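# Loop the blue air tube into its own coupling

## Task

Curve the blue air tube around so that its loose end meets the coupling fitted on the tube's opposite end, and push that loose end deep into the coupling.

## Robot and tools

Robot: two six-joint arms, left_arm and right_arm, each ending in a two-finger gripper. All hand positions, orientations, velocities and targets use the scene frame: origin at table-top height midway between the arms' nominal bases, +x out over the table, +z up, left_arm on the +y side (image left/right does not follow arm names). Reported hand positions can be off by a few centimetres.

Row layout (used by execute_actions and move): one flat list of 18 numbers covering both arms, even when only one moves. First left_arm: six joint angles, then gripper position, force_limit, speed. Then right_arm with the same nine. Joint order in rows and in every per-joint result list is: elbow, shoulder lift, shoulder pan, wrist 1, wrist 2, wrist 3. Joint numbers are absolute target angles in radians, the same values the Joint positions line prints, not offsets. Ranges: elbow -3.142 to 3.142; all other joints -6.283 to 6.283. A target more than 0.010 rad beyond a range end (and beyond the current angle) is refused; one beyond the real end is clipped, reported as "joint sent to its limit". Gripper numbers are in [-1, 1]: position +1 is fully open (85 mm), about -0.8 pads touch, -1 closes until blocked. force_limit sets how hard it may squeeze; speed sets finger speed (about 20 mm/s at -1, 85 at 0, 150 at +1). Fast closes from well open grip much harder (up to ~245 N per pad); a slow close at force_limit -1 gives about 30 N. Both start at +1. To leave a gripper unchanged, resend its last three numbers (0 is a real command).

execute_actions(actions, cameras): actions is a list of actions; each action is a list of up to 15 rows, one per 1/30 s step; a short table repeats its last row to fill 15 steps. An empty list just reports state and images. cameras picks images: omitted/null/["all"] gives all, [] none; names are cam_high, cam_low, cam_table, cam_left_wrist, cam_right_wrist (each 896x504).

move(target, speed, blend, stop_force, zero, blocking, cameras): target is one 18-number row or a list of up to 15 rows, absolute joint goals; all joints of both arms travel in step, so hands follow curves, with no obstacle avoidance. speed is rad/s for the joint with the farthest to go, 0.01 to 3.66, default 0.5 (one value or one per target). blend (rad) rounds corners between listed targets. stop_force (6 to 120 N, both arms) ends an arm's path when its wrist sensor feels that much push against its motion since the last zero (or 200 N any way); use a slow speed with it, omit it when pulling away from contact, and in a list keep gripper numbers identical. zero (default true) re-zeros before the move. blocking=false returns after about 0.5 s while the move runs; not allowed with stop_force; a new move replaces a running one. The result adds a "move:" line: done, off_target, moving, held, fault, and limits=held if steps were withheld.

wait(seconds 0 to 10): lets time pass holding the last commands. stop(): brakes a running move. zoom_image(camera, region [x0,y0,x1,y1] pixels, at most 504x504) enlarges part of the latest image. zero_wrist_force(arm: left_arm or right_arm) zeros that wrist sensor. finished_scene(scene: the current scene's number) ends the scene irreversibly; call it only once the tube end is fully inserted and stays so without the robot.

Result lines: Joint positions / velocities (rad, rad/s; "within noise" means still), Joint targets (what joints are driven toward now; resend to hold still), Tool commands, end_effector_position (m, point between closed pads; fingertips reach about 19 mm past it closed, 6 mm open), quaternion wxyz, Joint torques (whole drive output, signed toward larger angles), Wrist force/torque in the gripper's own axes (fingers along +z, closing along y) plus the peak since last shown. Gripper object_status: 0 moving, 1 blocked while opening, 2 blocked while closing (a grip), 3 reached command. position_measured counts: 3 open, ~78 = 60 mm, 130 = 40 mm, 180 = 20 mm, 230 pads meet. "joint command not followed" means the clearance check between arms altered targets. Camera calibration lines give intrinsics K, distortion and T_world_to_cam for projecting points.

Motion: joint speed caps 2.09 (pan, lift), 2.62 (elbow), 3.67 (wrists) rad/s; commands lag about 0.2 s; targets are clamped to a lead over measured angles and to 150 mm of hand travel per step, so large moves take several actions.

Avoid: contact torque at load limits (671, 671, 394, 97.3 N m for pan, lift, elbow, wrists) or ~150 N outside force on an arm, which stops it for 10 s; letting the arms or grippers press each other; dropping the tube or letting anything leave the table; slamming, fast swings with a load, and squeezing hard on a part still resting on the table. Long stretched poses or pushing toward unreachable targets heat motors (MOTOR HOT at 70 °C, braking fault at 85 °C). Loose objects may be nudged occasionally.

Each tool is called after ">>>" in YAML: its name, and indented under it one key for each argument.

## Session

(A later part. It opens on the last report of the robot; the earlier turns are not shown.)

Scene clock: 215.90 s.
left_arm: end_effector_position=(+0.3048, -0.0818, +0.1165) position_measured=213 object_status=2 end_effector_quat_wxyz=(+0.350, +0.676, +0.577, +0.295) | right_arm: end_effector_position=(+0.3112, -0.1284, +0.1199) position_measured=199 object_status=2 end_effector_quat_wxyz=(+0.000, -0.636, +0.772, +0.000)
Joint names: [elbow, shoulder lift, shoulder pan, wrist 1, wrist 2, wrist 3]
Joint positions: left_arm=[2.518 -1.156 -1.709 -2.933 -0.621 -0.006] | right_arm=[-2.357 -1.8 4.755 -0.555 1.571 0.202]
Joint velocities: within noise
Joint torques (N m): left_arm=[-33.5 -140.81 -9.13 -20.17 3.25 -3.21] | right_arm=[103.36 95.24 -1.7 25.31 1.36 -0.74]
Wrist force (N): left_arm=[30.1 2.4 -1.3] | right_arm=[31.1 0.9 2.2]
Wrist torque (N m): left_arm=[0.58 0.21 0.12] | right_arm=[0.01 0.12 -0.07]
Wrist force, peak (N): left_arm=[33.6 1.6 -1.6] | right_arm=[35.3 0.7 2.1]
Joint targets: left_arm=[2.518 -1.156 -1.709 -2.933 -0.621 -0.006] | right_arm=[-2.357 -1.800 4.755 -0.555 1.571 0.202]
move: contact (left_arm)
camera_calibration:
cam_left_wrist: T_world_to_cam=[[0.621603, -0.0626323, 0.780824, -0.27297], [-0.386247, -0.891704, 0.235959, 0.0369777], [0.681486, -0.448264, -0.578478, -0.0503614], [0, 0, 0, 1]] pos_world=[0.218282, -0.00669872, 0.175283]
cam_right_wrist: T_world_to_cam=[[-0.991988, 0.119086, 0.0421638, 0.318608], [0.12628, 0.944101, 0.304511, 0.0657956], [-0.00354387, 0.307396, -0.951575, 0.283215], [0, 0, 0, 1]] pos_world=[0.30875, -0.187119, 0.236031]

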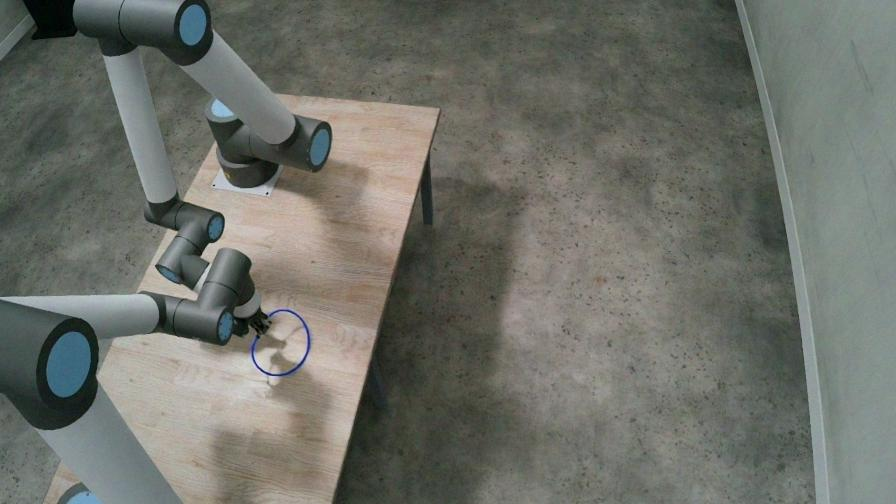

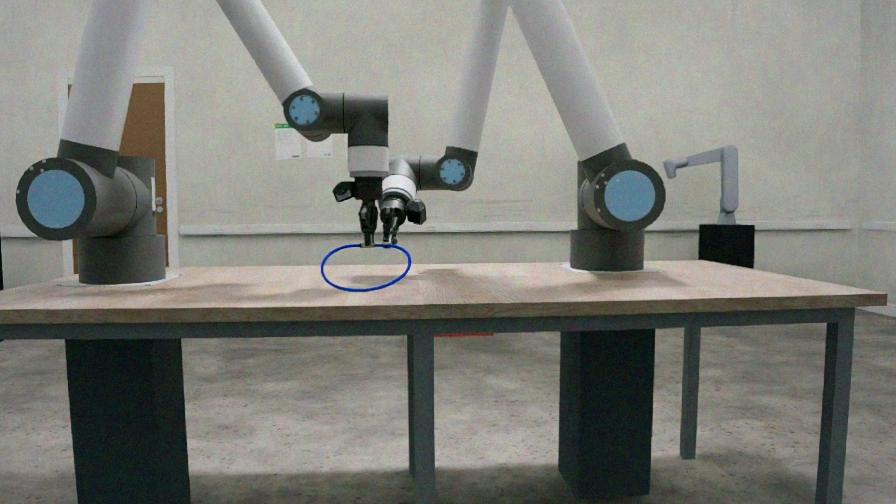

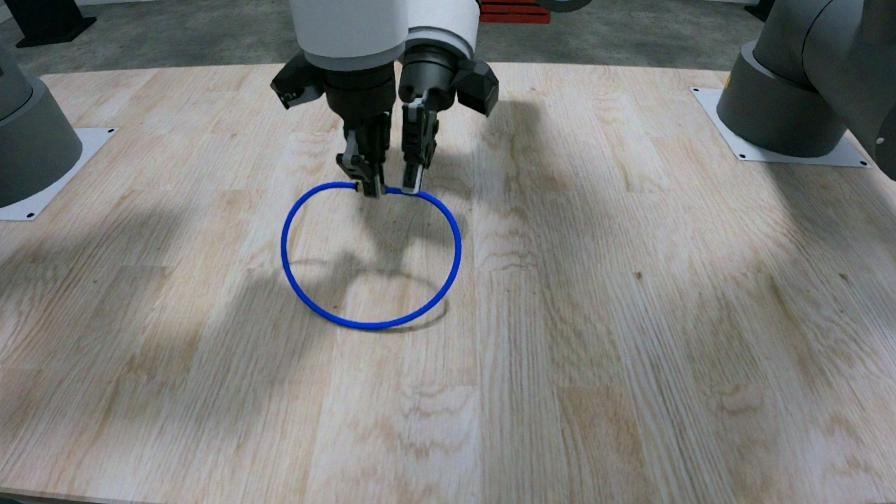

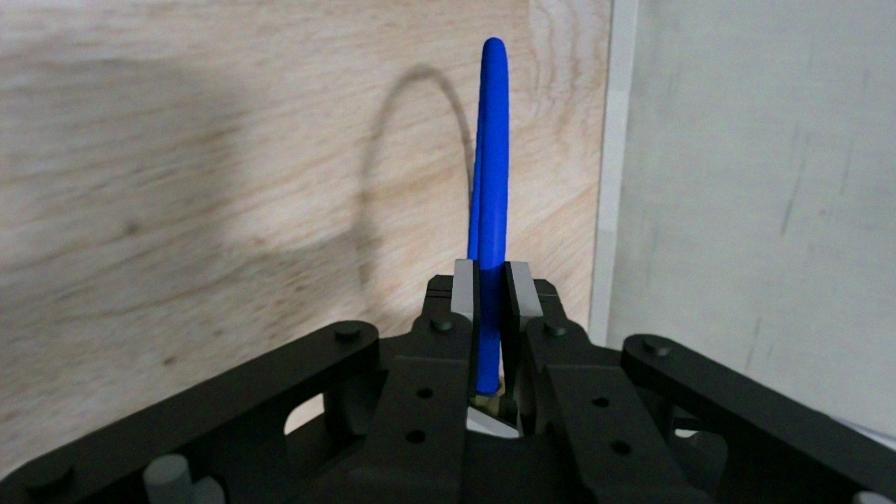

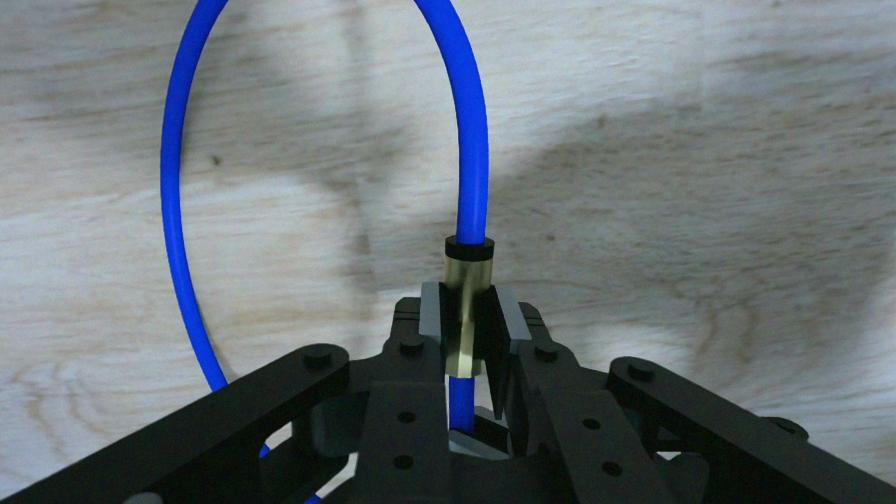

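>>> move:
  target: [2.5104,-1.1537,-1.7088,-2.9275,-0.6205,-0.006,-1,-0.2,-0.8,-2.3574,-1.7998,4.7550,-0.5552,1.5708,0.2016,-1,0,-0.8]
  speed: 0.01
  stop_force: 50
  zero: false

>>> zoom_image:
  camera: "cam_low"
  region: [350, 232, 420, 262]

>>> zoom_image:
  camera: "cam_right_wrist"
  region: [400, 320, 540, 480]

Scene clock: 219.90 s.
left_arm: end_effector_position=(+0.3039, -0.0874, +0.1166) position_measured=213 object_status=2 end_effector_quat_wxyz=(+0.350, +0.676, +0.577, +0.295) | right_arm: end_effector_position=(+0.3112, -0.1284, +0.1199) position_measured=199 object_status=2 end_effector_quat_wxyz=(+0.000, -0.636, +0.772, +0.000)
Joint names: [elbow, shoulder lift, shoulder pan, wrist 1, wrist 2, wrist 3]
Joint positions: left_arm=[2.51 -1.154 -1.709 -2.927 -0.621 -0.006] | right_arm=[-2.357 -1.8 4.755 -0.555 1.571 0.202]
Joint velocities: within noise
Joint torques (N m): left_arm=[-80.16 -91.42 -28.05 -11.91 3.4 -3.06] | right_arm=[112.11 98.39 -3.6 20.9 -1.17 -0.3]
Wrist force (N): left_arm=[41.8 4.0 -3.5] | right_arm=[42.7 0.2 4.7]
Wrist torque (N m): left_arm=[0.47 0.49 0.09] | right_arm=[0.04 0.46 -0.06]
Wrist force, peak (N): left_arm=[44.7 3.1 -3.1] | right_arm=[45.4 -0.1 4.4]
Joint targets: left_arm=[2.510 -1.154 -1.709 -2.928 -0.621 -0.006] | right_arm=[-2.357 -1.800 4.755 -0.555 1.571 0.202]
move: done
camera_calibration:
cam_left_wrist: T_world_to_cam=[[0.621604, -0.0624609, 0.780837, -0.272768], [-0.386231, -0.891663, 0.236142, 0.0315122], [0.681494, -0.44837, -0.578386, -0.0523225], [0, 0, 0, 1]] pos_world=[0.217382, -0.0123989, 0.175283]
cam_right_wrist: T_world_to_cam=[[-0.991988, 0.119086, 0.0421638, 0.31862], [0.12628, 0.944101, 0.304511, 0.06589], [-0.00354387, 0.307396, -0.951575, 0.283246], [0, 0, 0, 1]] pos_world=[0.30875, -0.187219, 0.236031]

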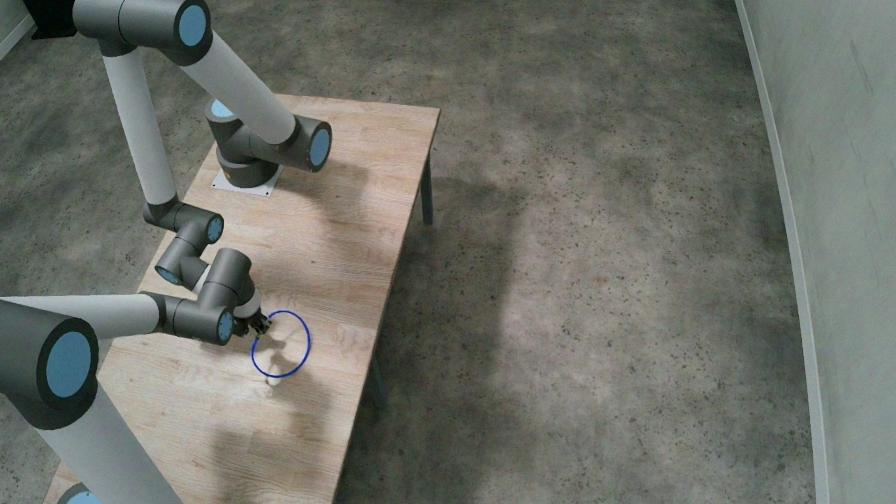

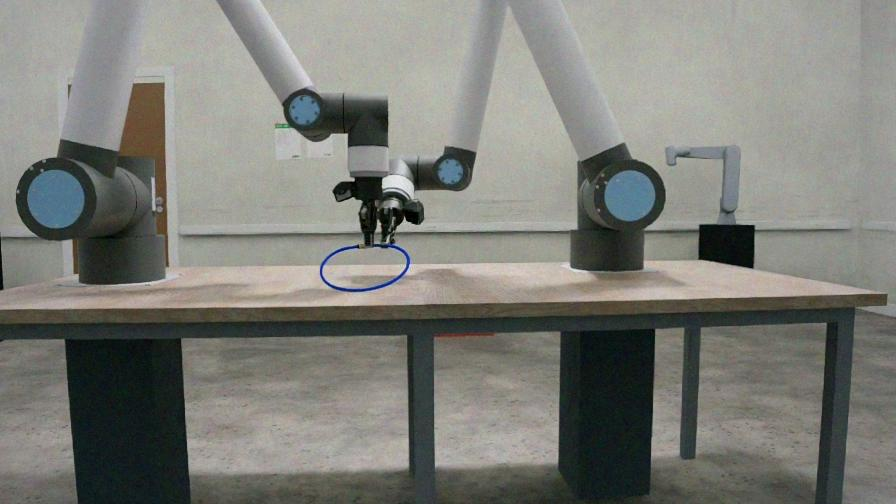

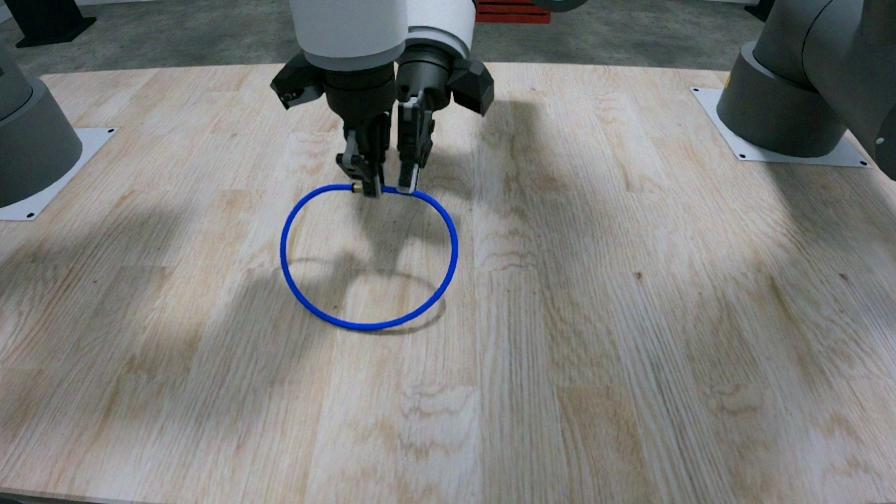

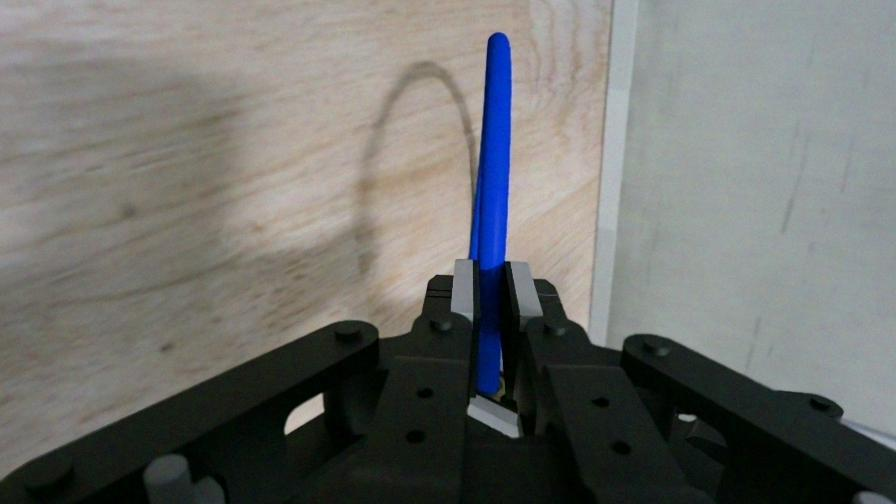

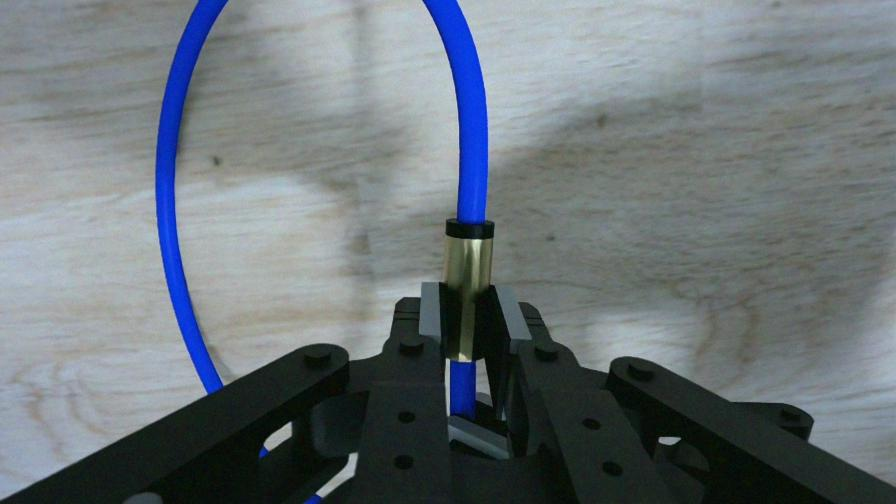

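Scaled by 7.200 from the camera's 896x504 image, which has a finer 1280x720 frame.

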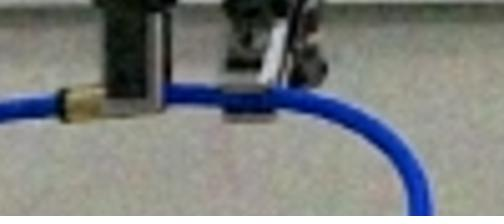

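Scaled by 3.150 from the camera's 896x504 image, which has a finer 1280x720 frame.

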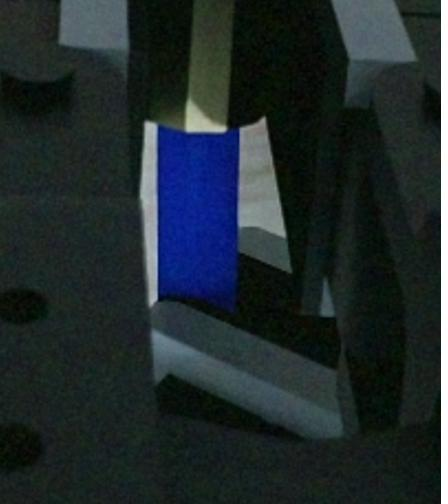

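>>> move:
  target: [2.5118,-1.1541,-1.7088,-2.9285,-0.6205,-0.006,-1,-0.2,-0.8,-2.3574,-1.7998,4.7550,-0.5552,1.5708,0.2016,-1,0,-0.8]
  speed: 0.01

>>> zoom_image:
  camera: "cam_low"
  region: [350, 232, 420, 262]

>>> zoom_image:
  camera: "cam_right_wrist"
  region: [400, 320, 540, 480]

>>> zoom_image:
  camera: "cam_left_wrist"
  region: [400, 280, 600, 450]

Scene clock: 228.43 s.
left_arm: end_effector_position=(+0.3040, -0.0866, +0.1166) position_measured=213 object_status=2 end_effector_quat_wxyz=(+0.350, +0.676, +0.577, +0.295) | right_arm: end_effector_position=(+0.3112, -0.1283, +0.1199) position_measured=199 object_status=2 end_effector_quat_wxyz=(+0.000, -0.636, +0.772, +0.000)
Joint names: [elbow, shoulder lift, shoulder pan, wrist 1, wrist 2, wrist 3]
Joint positions: left_arm=[2.512 -1.154 -1.709 -2.928 -0.621 -0.006] | right_arm=[-2.357 -1.8 4.755 -0.555 1.571 0.202]
Joint velocities: within noise
Joint torques (N m): left_arm=[-28.22 -134.44 -28.64 -19.2 4.23 -2.71] | right_arm=[96.78 102.47 -1.82 20.98 -3.67 -0.12]
Wrist force (N): left_arm=[23.0 5.0 -2.8] | right_arm=[23.9 1.5 5.1]
Wrist torque (N m): left_arm=[0.51 0.07 0.09] | right_arm=[0.01 0.13 -0.07]
Wrist force, peak (N): left_arm=[43.0 3.8 -3.4] | right_arm=[44.0 0.1 4.8]
Joint targets: left_arm=[2.512 -1.154 -1.709 -2.929 -0.621 -0.006] | right_arm=[-2.357 -1.800 4.755 -0.555 1.571 0.202]
move: done
camera_calibration:
cam_left_wrist: T_world_to_cam=[[0.621673, -0.0624169, 0.780786, -0.272779], [-0.38627, -0.89161, 0.236277, 0.0323388], [0.681409, -0.448481, -0.5784, -0.0519677], [0, 0, 0, 1]] pos_world=[0.217482, -0.0114989, 0.175283]
cam_right_wrist: T_world_to_cam=[[-0.991987, 0.119089, 0.0421803, 0.318604], [0.126289, 0.944061, 0.304629, 0.0657578], [-0.00354278, 0.307515, -0.951537, 0.283229], [0, 0, 0, 1]] pos_world=[0.30875, -0.187119, 0.236032]

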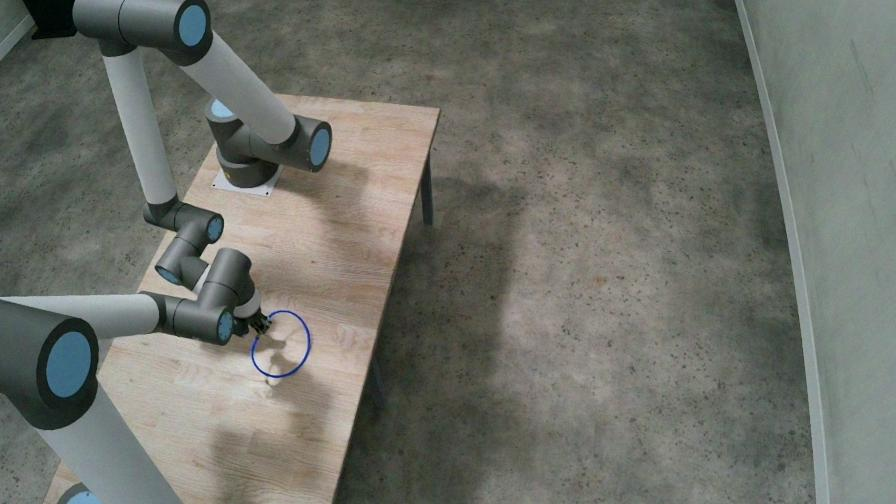

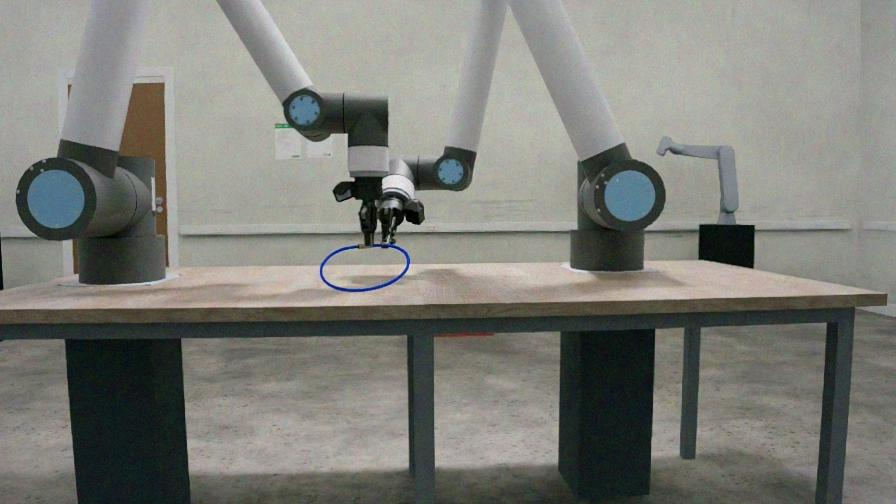

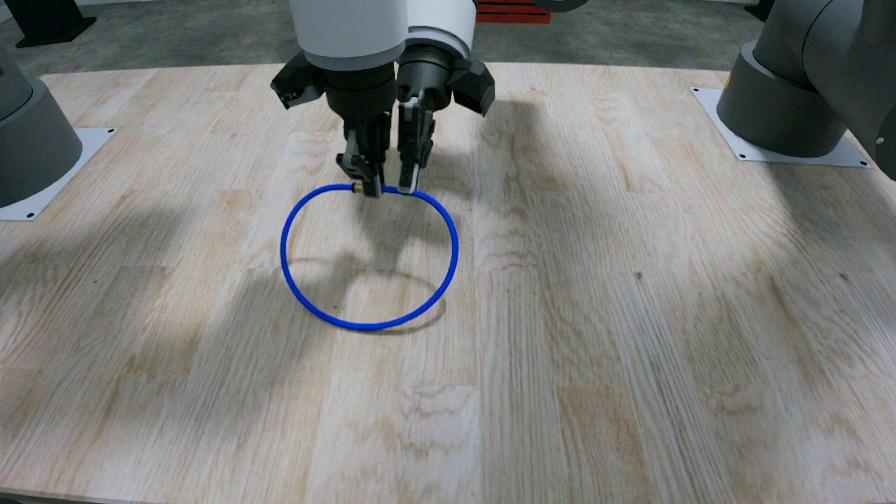

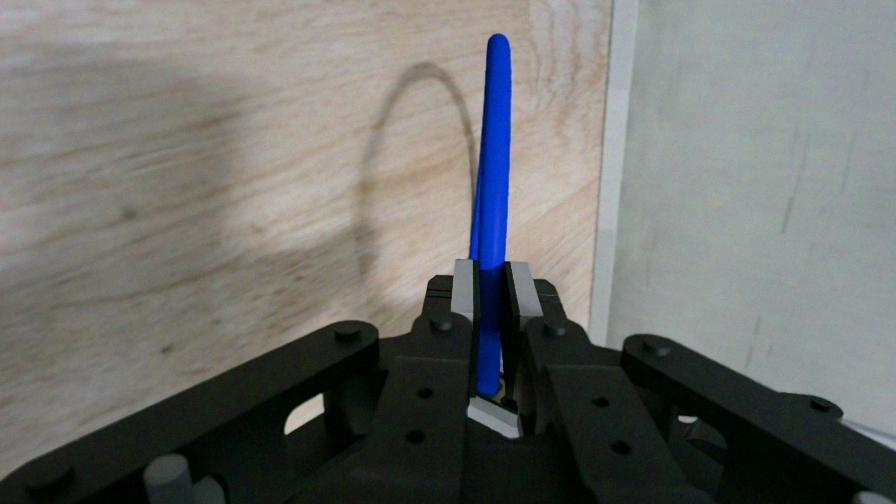

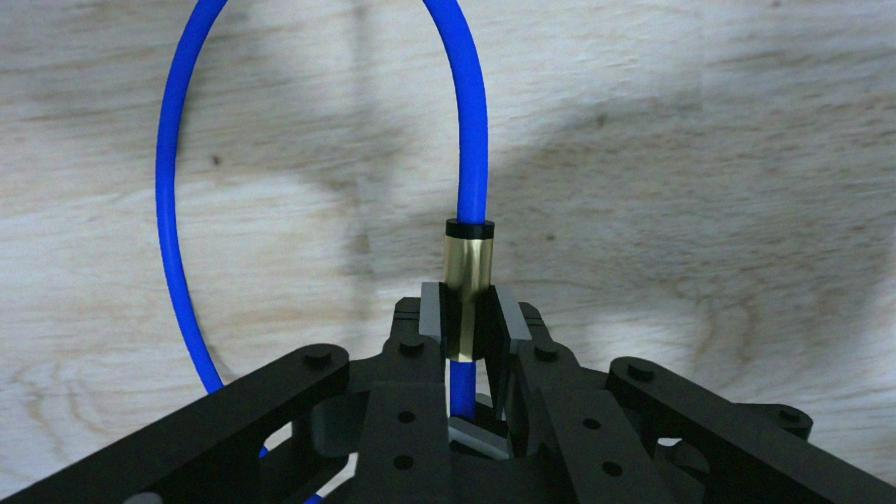

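Scaled by 7.200 from the camera's 896x504 image, which has a finer 1280x720 frame.

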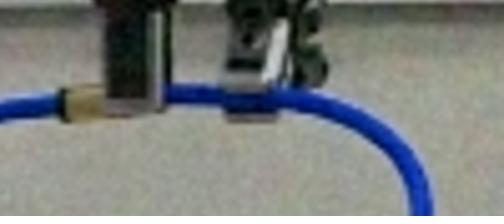

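Scaled by 3.150 from the camera's 896x504 image, which has a finer 1280x720 frame.

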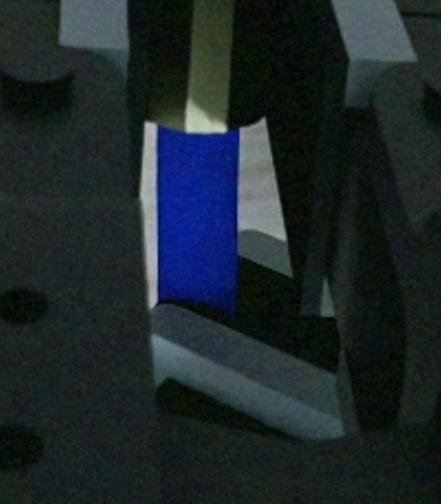

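Scaled by 2.520 from the camera's 896x504 image, which has a finer 1280x720 frame.

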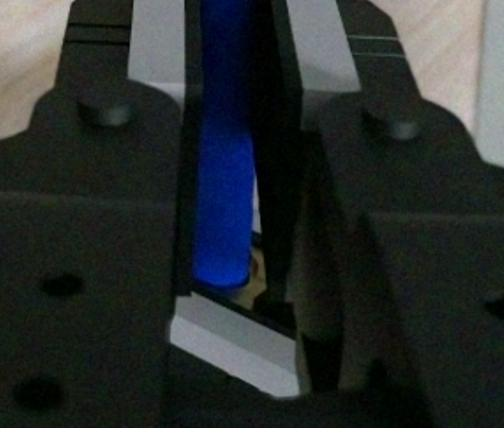

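>>> move:
  target:
    - [2.5131,-1.1545,-1.7088,-2.9294,-0.6205,-0.006,-1,-0.2,-0.8,-2.3574,-1.7998,4.7550,-0.5552,1.5708,0.2016,-1,0,-0.8]
    - [2.5131,-1.1545,-1.7088,-2.9294,-0.6205,-0.006,0.0,-0.2,-0.8,-2.3574,-1.7998,4.7550,-0.5552,1.5708,0.2016,-1,0,-0.8]
  speed: 0.01

>>> zoom_image:
  camera: "cam_right_wrist"
  region: [400, 320, 540, 480]

Scene clock: 232.57 s.
left_arm: end_effector_position=(+0.3042, -0.0855, +0.1166) position_measured=128 object_status=0 end_effector_quat_wxyz=(+0.350, +0.676, +0.577, +0.295) | right_arm: end_effector_position=(+0.3112, -0.1284, +0.1199) position_measured=199 object_status=2 end_effector_quat_wxyz=(+0.000, -0.636, +0.772, +0.000)
Joint names: [elbow, shoulder lift, shoulder pan, wrist 1, wrist 2, wrist 3]
Joint positions: left_arm=[2.513 -1.154 -1.709 -2.929 -0.621 -0.006] | right_arm=[-2.357 -1.8 4.755 -0.555 1.571 0.202]
Joint velocities: within noise
Joint torques (N m): left_arm=[-12.71 -135.96 -8.52 -12.21 5.42 -2.65] | right_arm=[68.11 101.98 -2.95 4.52 -4.37 -0.74]
Wrist force (N): left_arm=[2.2 0.2 -2.8] | right_arm=[2.9 0.6 1.9]
Wrist torque (N m): left_arm=[0.40 -0.37 0.16] | right_arm=[0.00 -0.35 0.08]
Wrist force, peak (N): left_arm=[22.5 4.9 -3.0] | right_arm=[23.8 1.8 5.6]
Joint targets: left_arm=[2.513 -1.155 -1.709 -2.929 -0.621 -0.006] | right_arm=[-2.357 -1.800 4.755 -0.555 1.571 0.202]
move: done
camera_calibration:
cam_left_wrist: T_world_to_cam=[[0.621646, -0.0624892, 0.780801, -0.272833], [-0.386258, -0.891645, 0.236164, 0.0334136], [0.68144, -0.448401, -0.578425, -0.051612], [0, 0, 0, 1]] pos_world=[0.217682, -0.0103989, 0.175283]
cam_right_wrist: T_world_to_cam=[[-0.991988, 0.119086, 0.0421638, 0.318608], [0.12628, 0.944101, 0.304511, 0.0657956], [-0.00354387, 0.307396, -0.951575, 0.283215], [0, 0, 0, 1]] pos_world=[0.30875, -0.187119, 0.236031]

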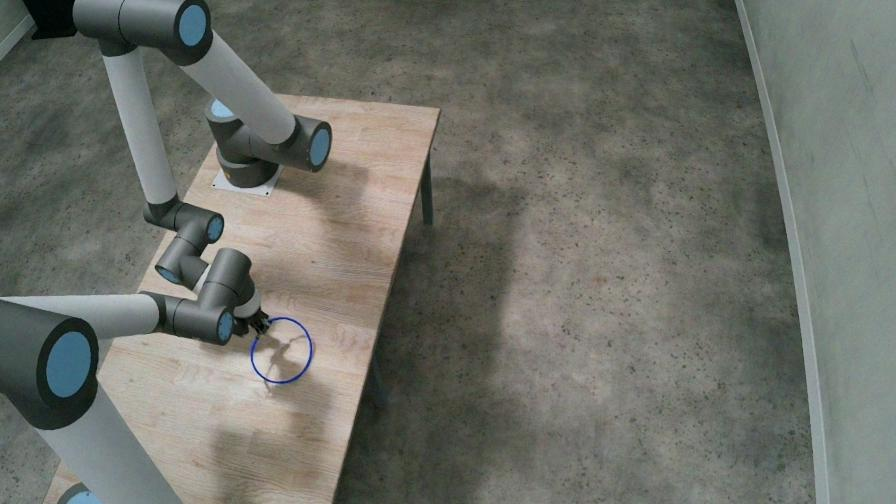

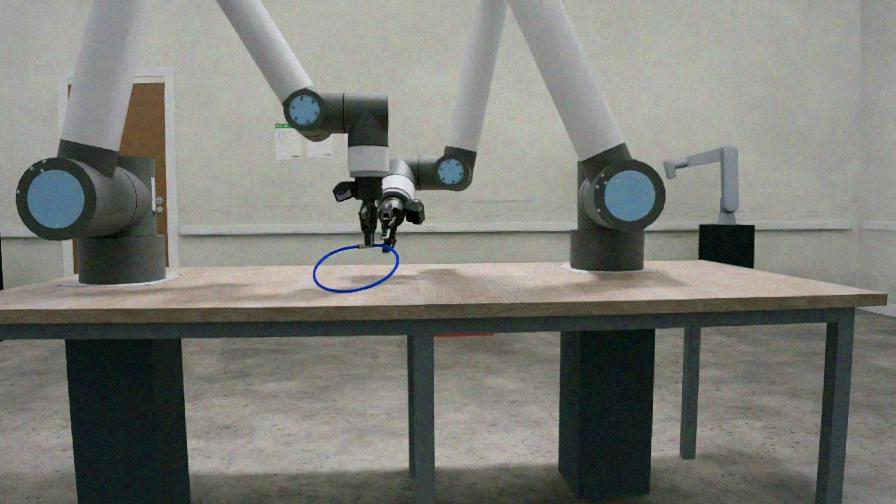

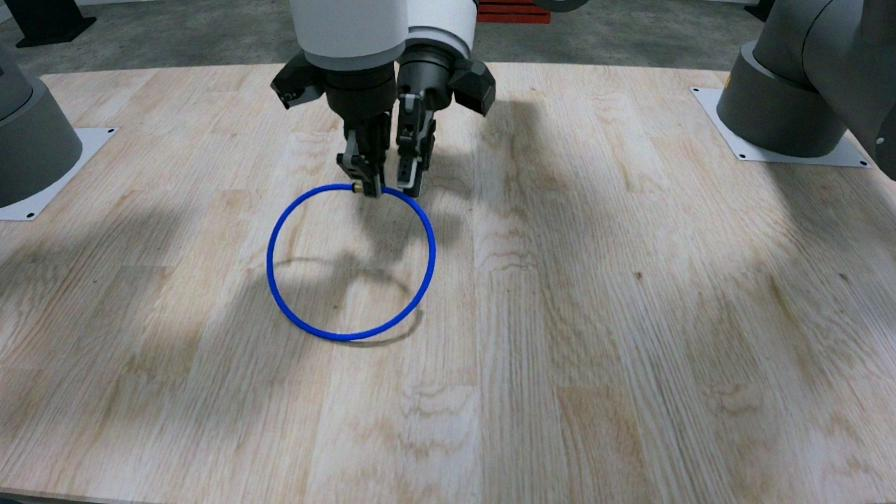

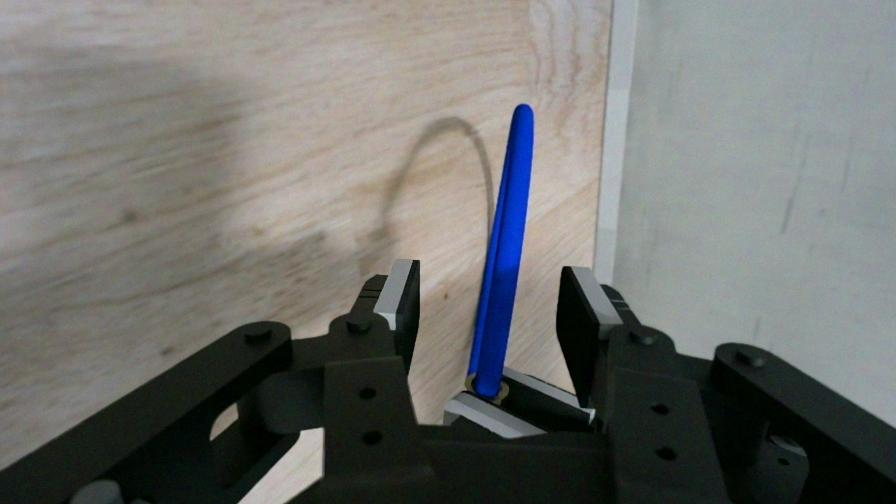

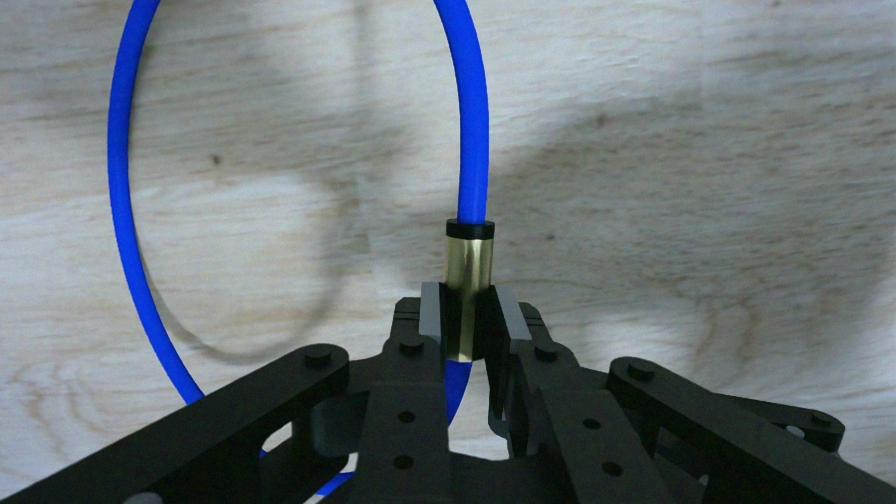

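Scaled by 3.150 from the camera's 896x504 image, which has a finer 1280x720 frame.

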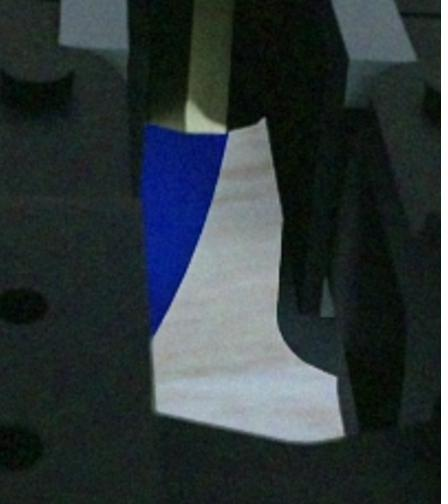

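>>> move:
  target: [2.6272,-1.3559,-1.8788,-2.8421,-0.6205,-0.006,0.0,-0.2,-0.8,-2.3574,-1.7998,4.7550,-0.5552,1.5708,0.2016,-1,0,-0.8]
  speed: 0.15

>>> move:
  target: [2.6272,-1.3559,-1.8788,-2.8421,-0.6205,-0.006,0.0,-0.2,-0.8,-2.3961,-1.9492,4.7550,-0.3671,1.5708,0.2016,-1,0,-0.8]
  speed: 0.12

Scene clock: 237.23 s.
left_arm: end_effector_position=(+0.2095, -0.0385, +0.1864) position_measured=128 object_status=3 end_effector_quat_wxyz=(+0.374, +0.723, +0.518, +0.264) | right_arm: end_effector_position=(+0.3112, -0.1284, +0.1199) position_measured=199 object_status=2 end_effector_quat_wxyz=(+0.000, -0.636, +0.772, +0.000)
Joint names: [elbow, shoulder lift, shoulder pan, wrist 1, wrist 2, wrist 3]
Joint positions: left_arm=[2.627 -1.356 -1.879 -2.842 -0.621 -0.006] | right_arm=[-2.357 -1.8 4.755 -0.555 1.571 0.202]
Joint velocities: within noise
Joint torques (N m): left_arm=[-12.32 -103.64 -20.06 -3.15 6.14 -2.49] | right_arm=[56.8 103.67 0.89 9.51 -4.54 -0.53]
Wrist force (N): left_arm=[3.9 0.5 -2.9] | right_arm=[2.9 0.7 1.9]
Wrist torque (N m): left_arm=[0.40 -0.75 -0.08] | right_arm=[0.03 -0.35 0.08]
Wrist force, peak (N): left_arm=[4.1 0.3 -4.0] | right_arm=[3.2 0.4 2.1]
Joint targets: left_arm=[2.627 -1.356 -1.879 -2.842 -0.621 -0.006] | right_arm=[-2.357 -1.800 4.755 -0.555 1.571 0.202]
move: done
camera_calibration:
cam_left_wrist: T_world_to_cam=[[0.602151, -0.166585, 0.780809, -0.265438], [-0.53136, -0.813549, 0.236209, 0.0556051], [0.595878, -0.557124, -0.578396, 0.0881079], [0, 0, 0, 1]] pos_world=[0.136879, 0.0501065, 0.245083]
cam_right_wrist: T_world_to_cam=[[-0.991988, 0.119086, 0.0421638, 0.31862], [0.12628, 0.944101, 0.304511, 0.06589], [-0.00354387, 0.307396, -0.951575, 0.283246], [0, 0, 0, 1]] pos_world=[0.30875, -0.187219, 0.236031]

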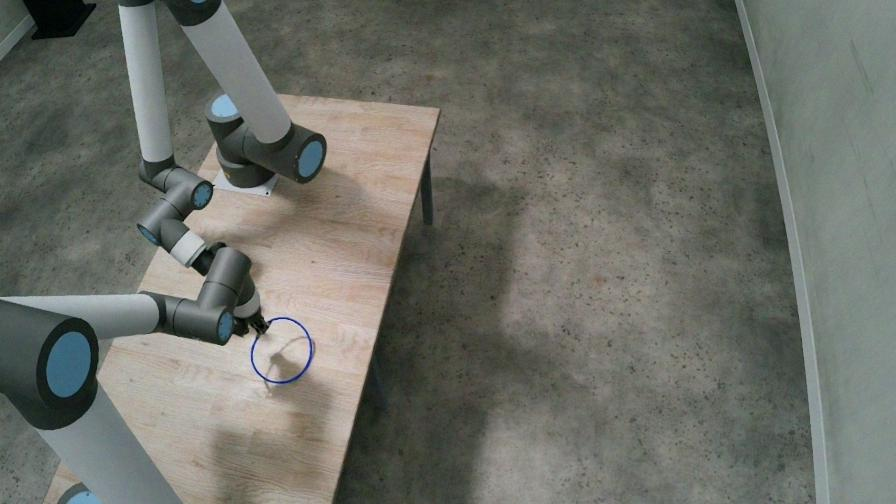

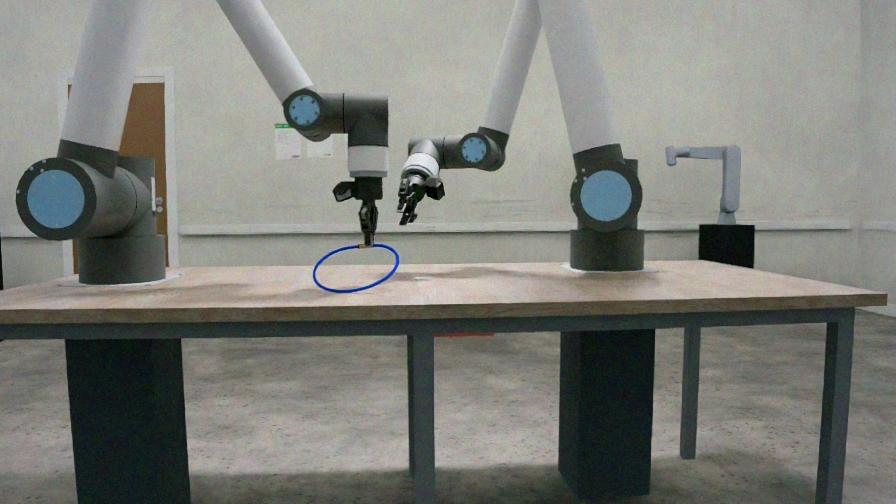

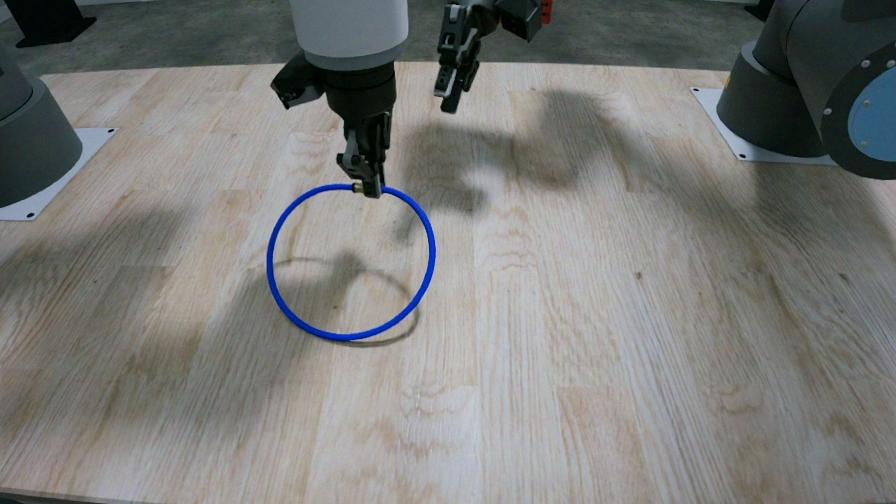

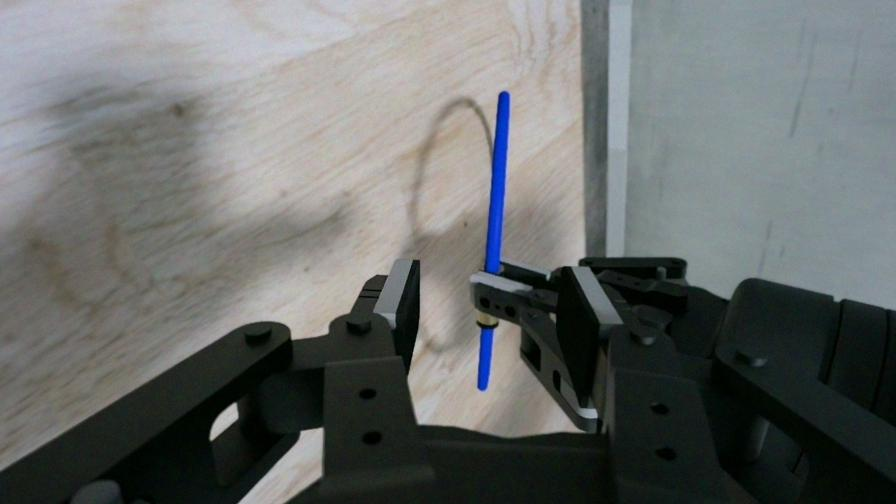

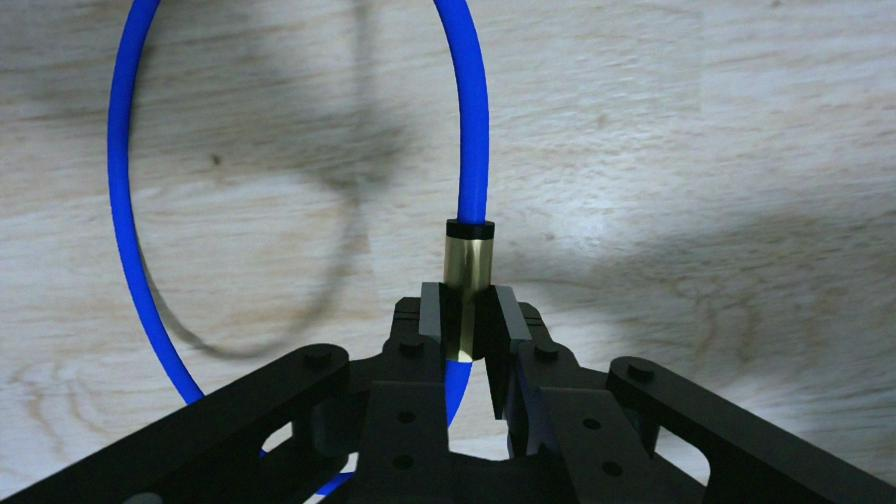

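Scene clock: 239.27 s.
left_arm: end_effector_position=(+0.2094, -0.0384, +0.1864) position_measured=128 object_status=3 end_effector_quat_wxyz=(+0.374, +0.723, +0.518, +0.264) | right_arm: end_effector_position=(+0.3112, -0.1281, +0.0207) position_measured=199 object_status=2 end_effector_quat_wxyz=(+0.000, -0.636, +0.772, +0.000)
Joint names: [elbow, shoulder lift, shoulder pan, wrist 1, wrist 2, wrist 3]
Joint positions: left_arm=[2.627 -1.356 -1.879 -2.842 -0.621 -0.006] | right_arm=[-2.396 -1.949 4.755 -0.367 1.571 0.202]
Joint velocities: within noise
Joint torques (N m): left_arm=[-21.96 -100.64 -21.4 -5.49 6.45 -2.27] | right_arm=[26.78 86.92 -2.51 12.98 -4.64 -0.47]
Wrist force (N): left_arm=[3.9 0.7 -2.9] | right_arm=[-0.7 0.5 -6.6]
Wrist torque (N m): left_arm=[0.42 -0.76 -0.08] | right_arm=[-0.01 -0.22 0.10]
Wrist force, peak (N): left_arm=[4.1 0.7 -2.9] | right_arm=[-0.7 0.5 -6.6]
Joint targets: left_arm=[2.627 -1.356 -1.879 -2.842 -0.621 -0.006] | right_arm=[-2.396 -1.949 4.755 -0.367 1.571 0.202]
move: done
camera_calibration:
cam_left_wrist: T_world_to_cam=[[0.602095, -0.166734, 0.780821, -0.265427], [-0.531532, -0.813449, 0.236166, 0.055639], [0.595781, -0.557226, -0.578398, 0.0882997], [0, 0, 0, 1]] pos_world=[0.136779, 0.0502067, 0.245183]
cam_right_wrist: T_world_to_cam=[[-0.991987, 0.119089, 0.0421803, 0.322765], [0.126289, 0.944061, 0.304629, 0.0957882], [-0.00354278, 0.307515, -0.951537, 0.188775], [0, 0, 0, 1]] pos_world=[0.30875, -0.186919, 0.136832]

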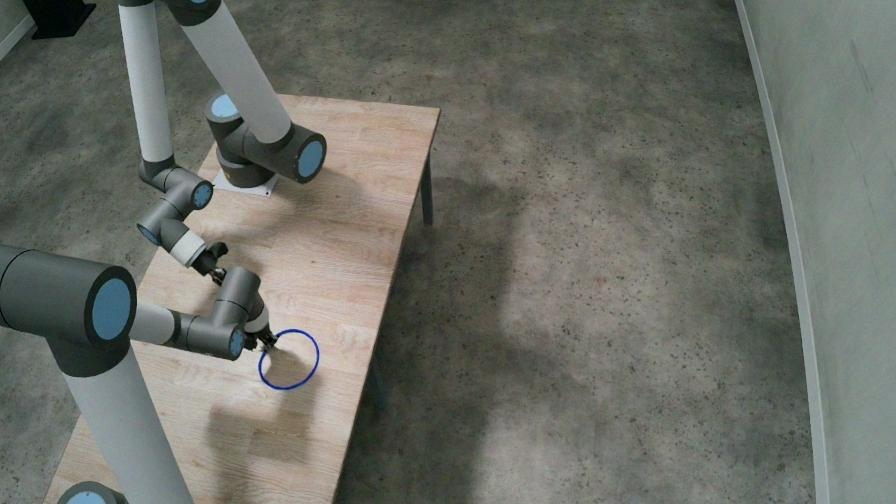

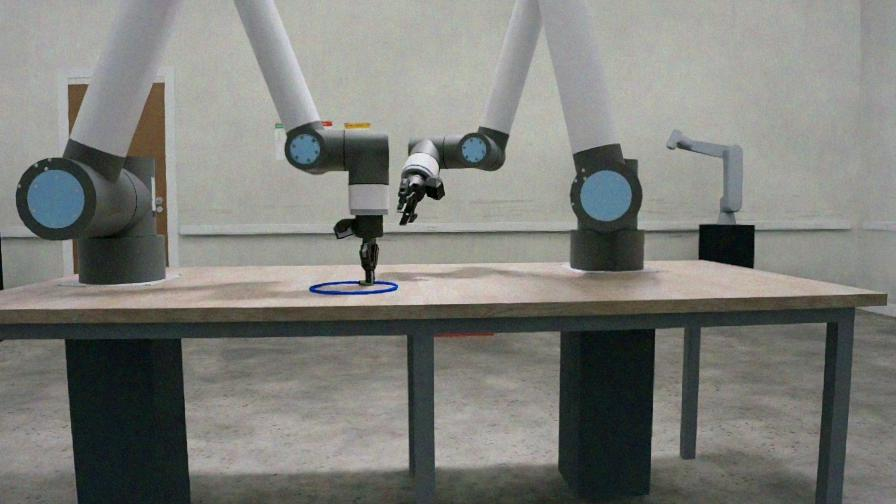

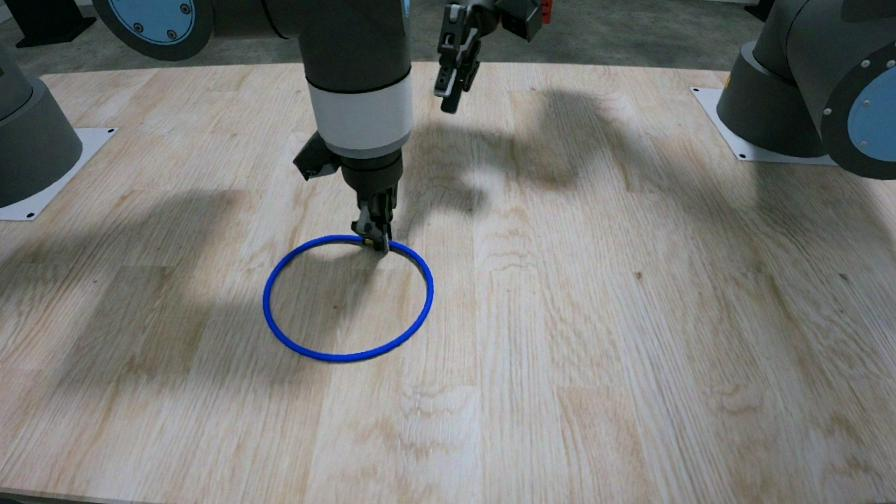

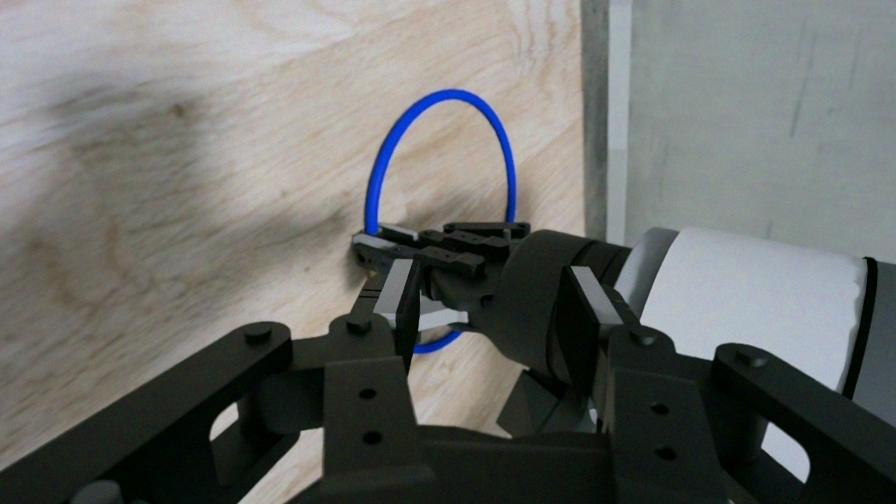

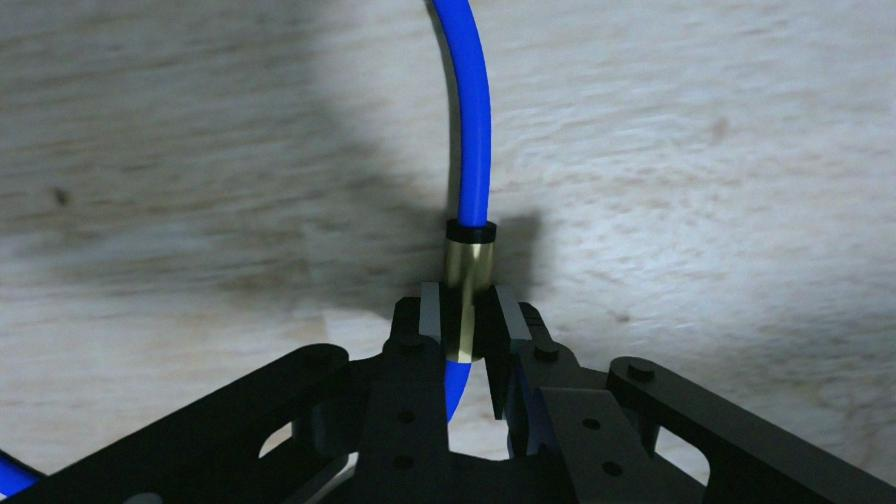

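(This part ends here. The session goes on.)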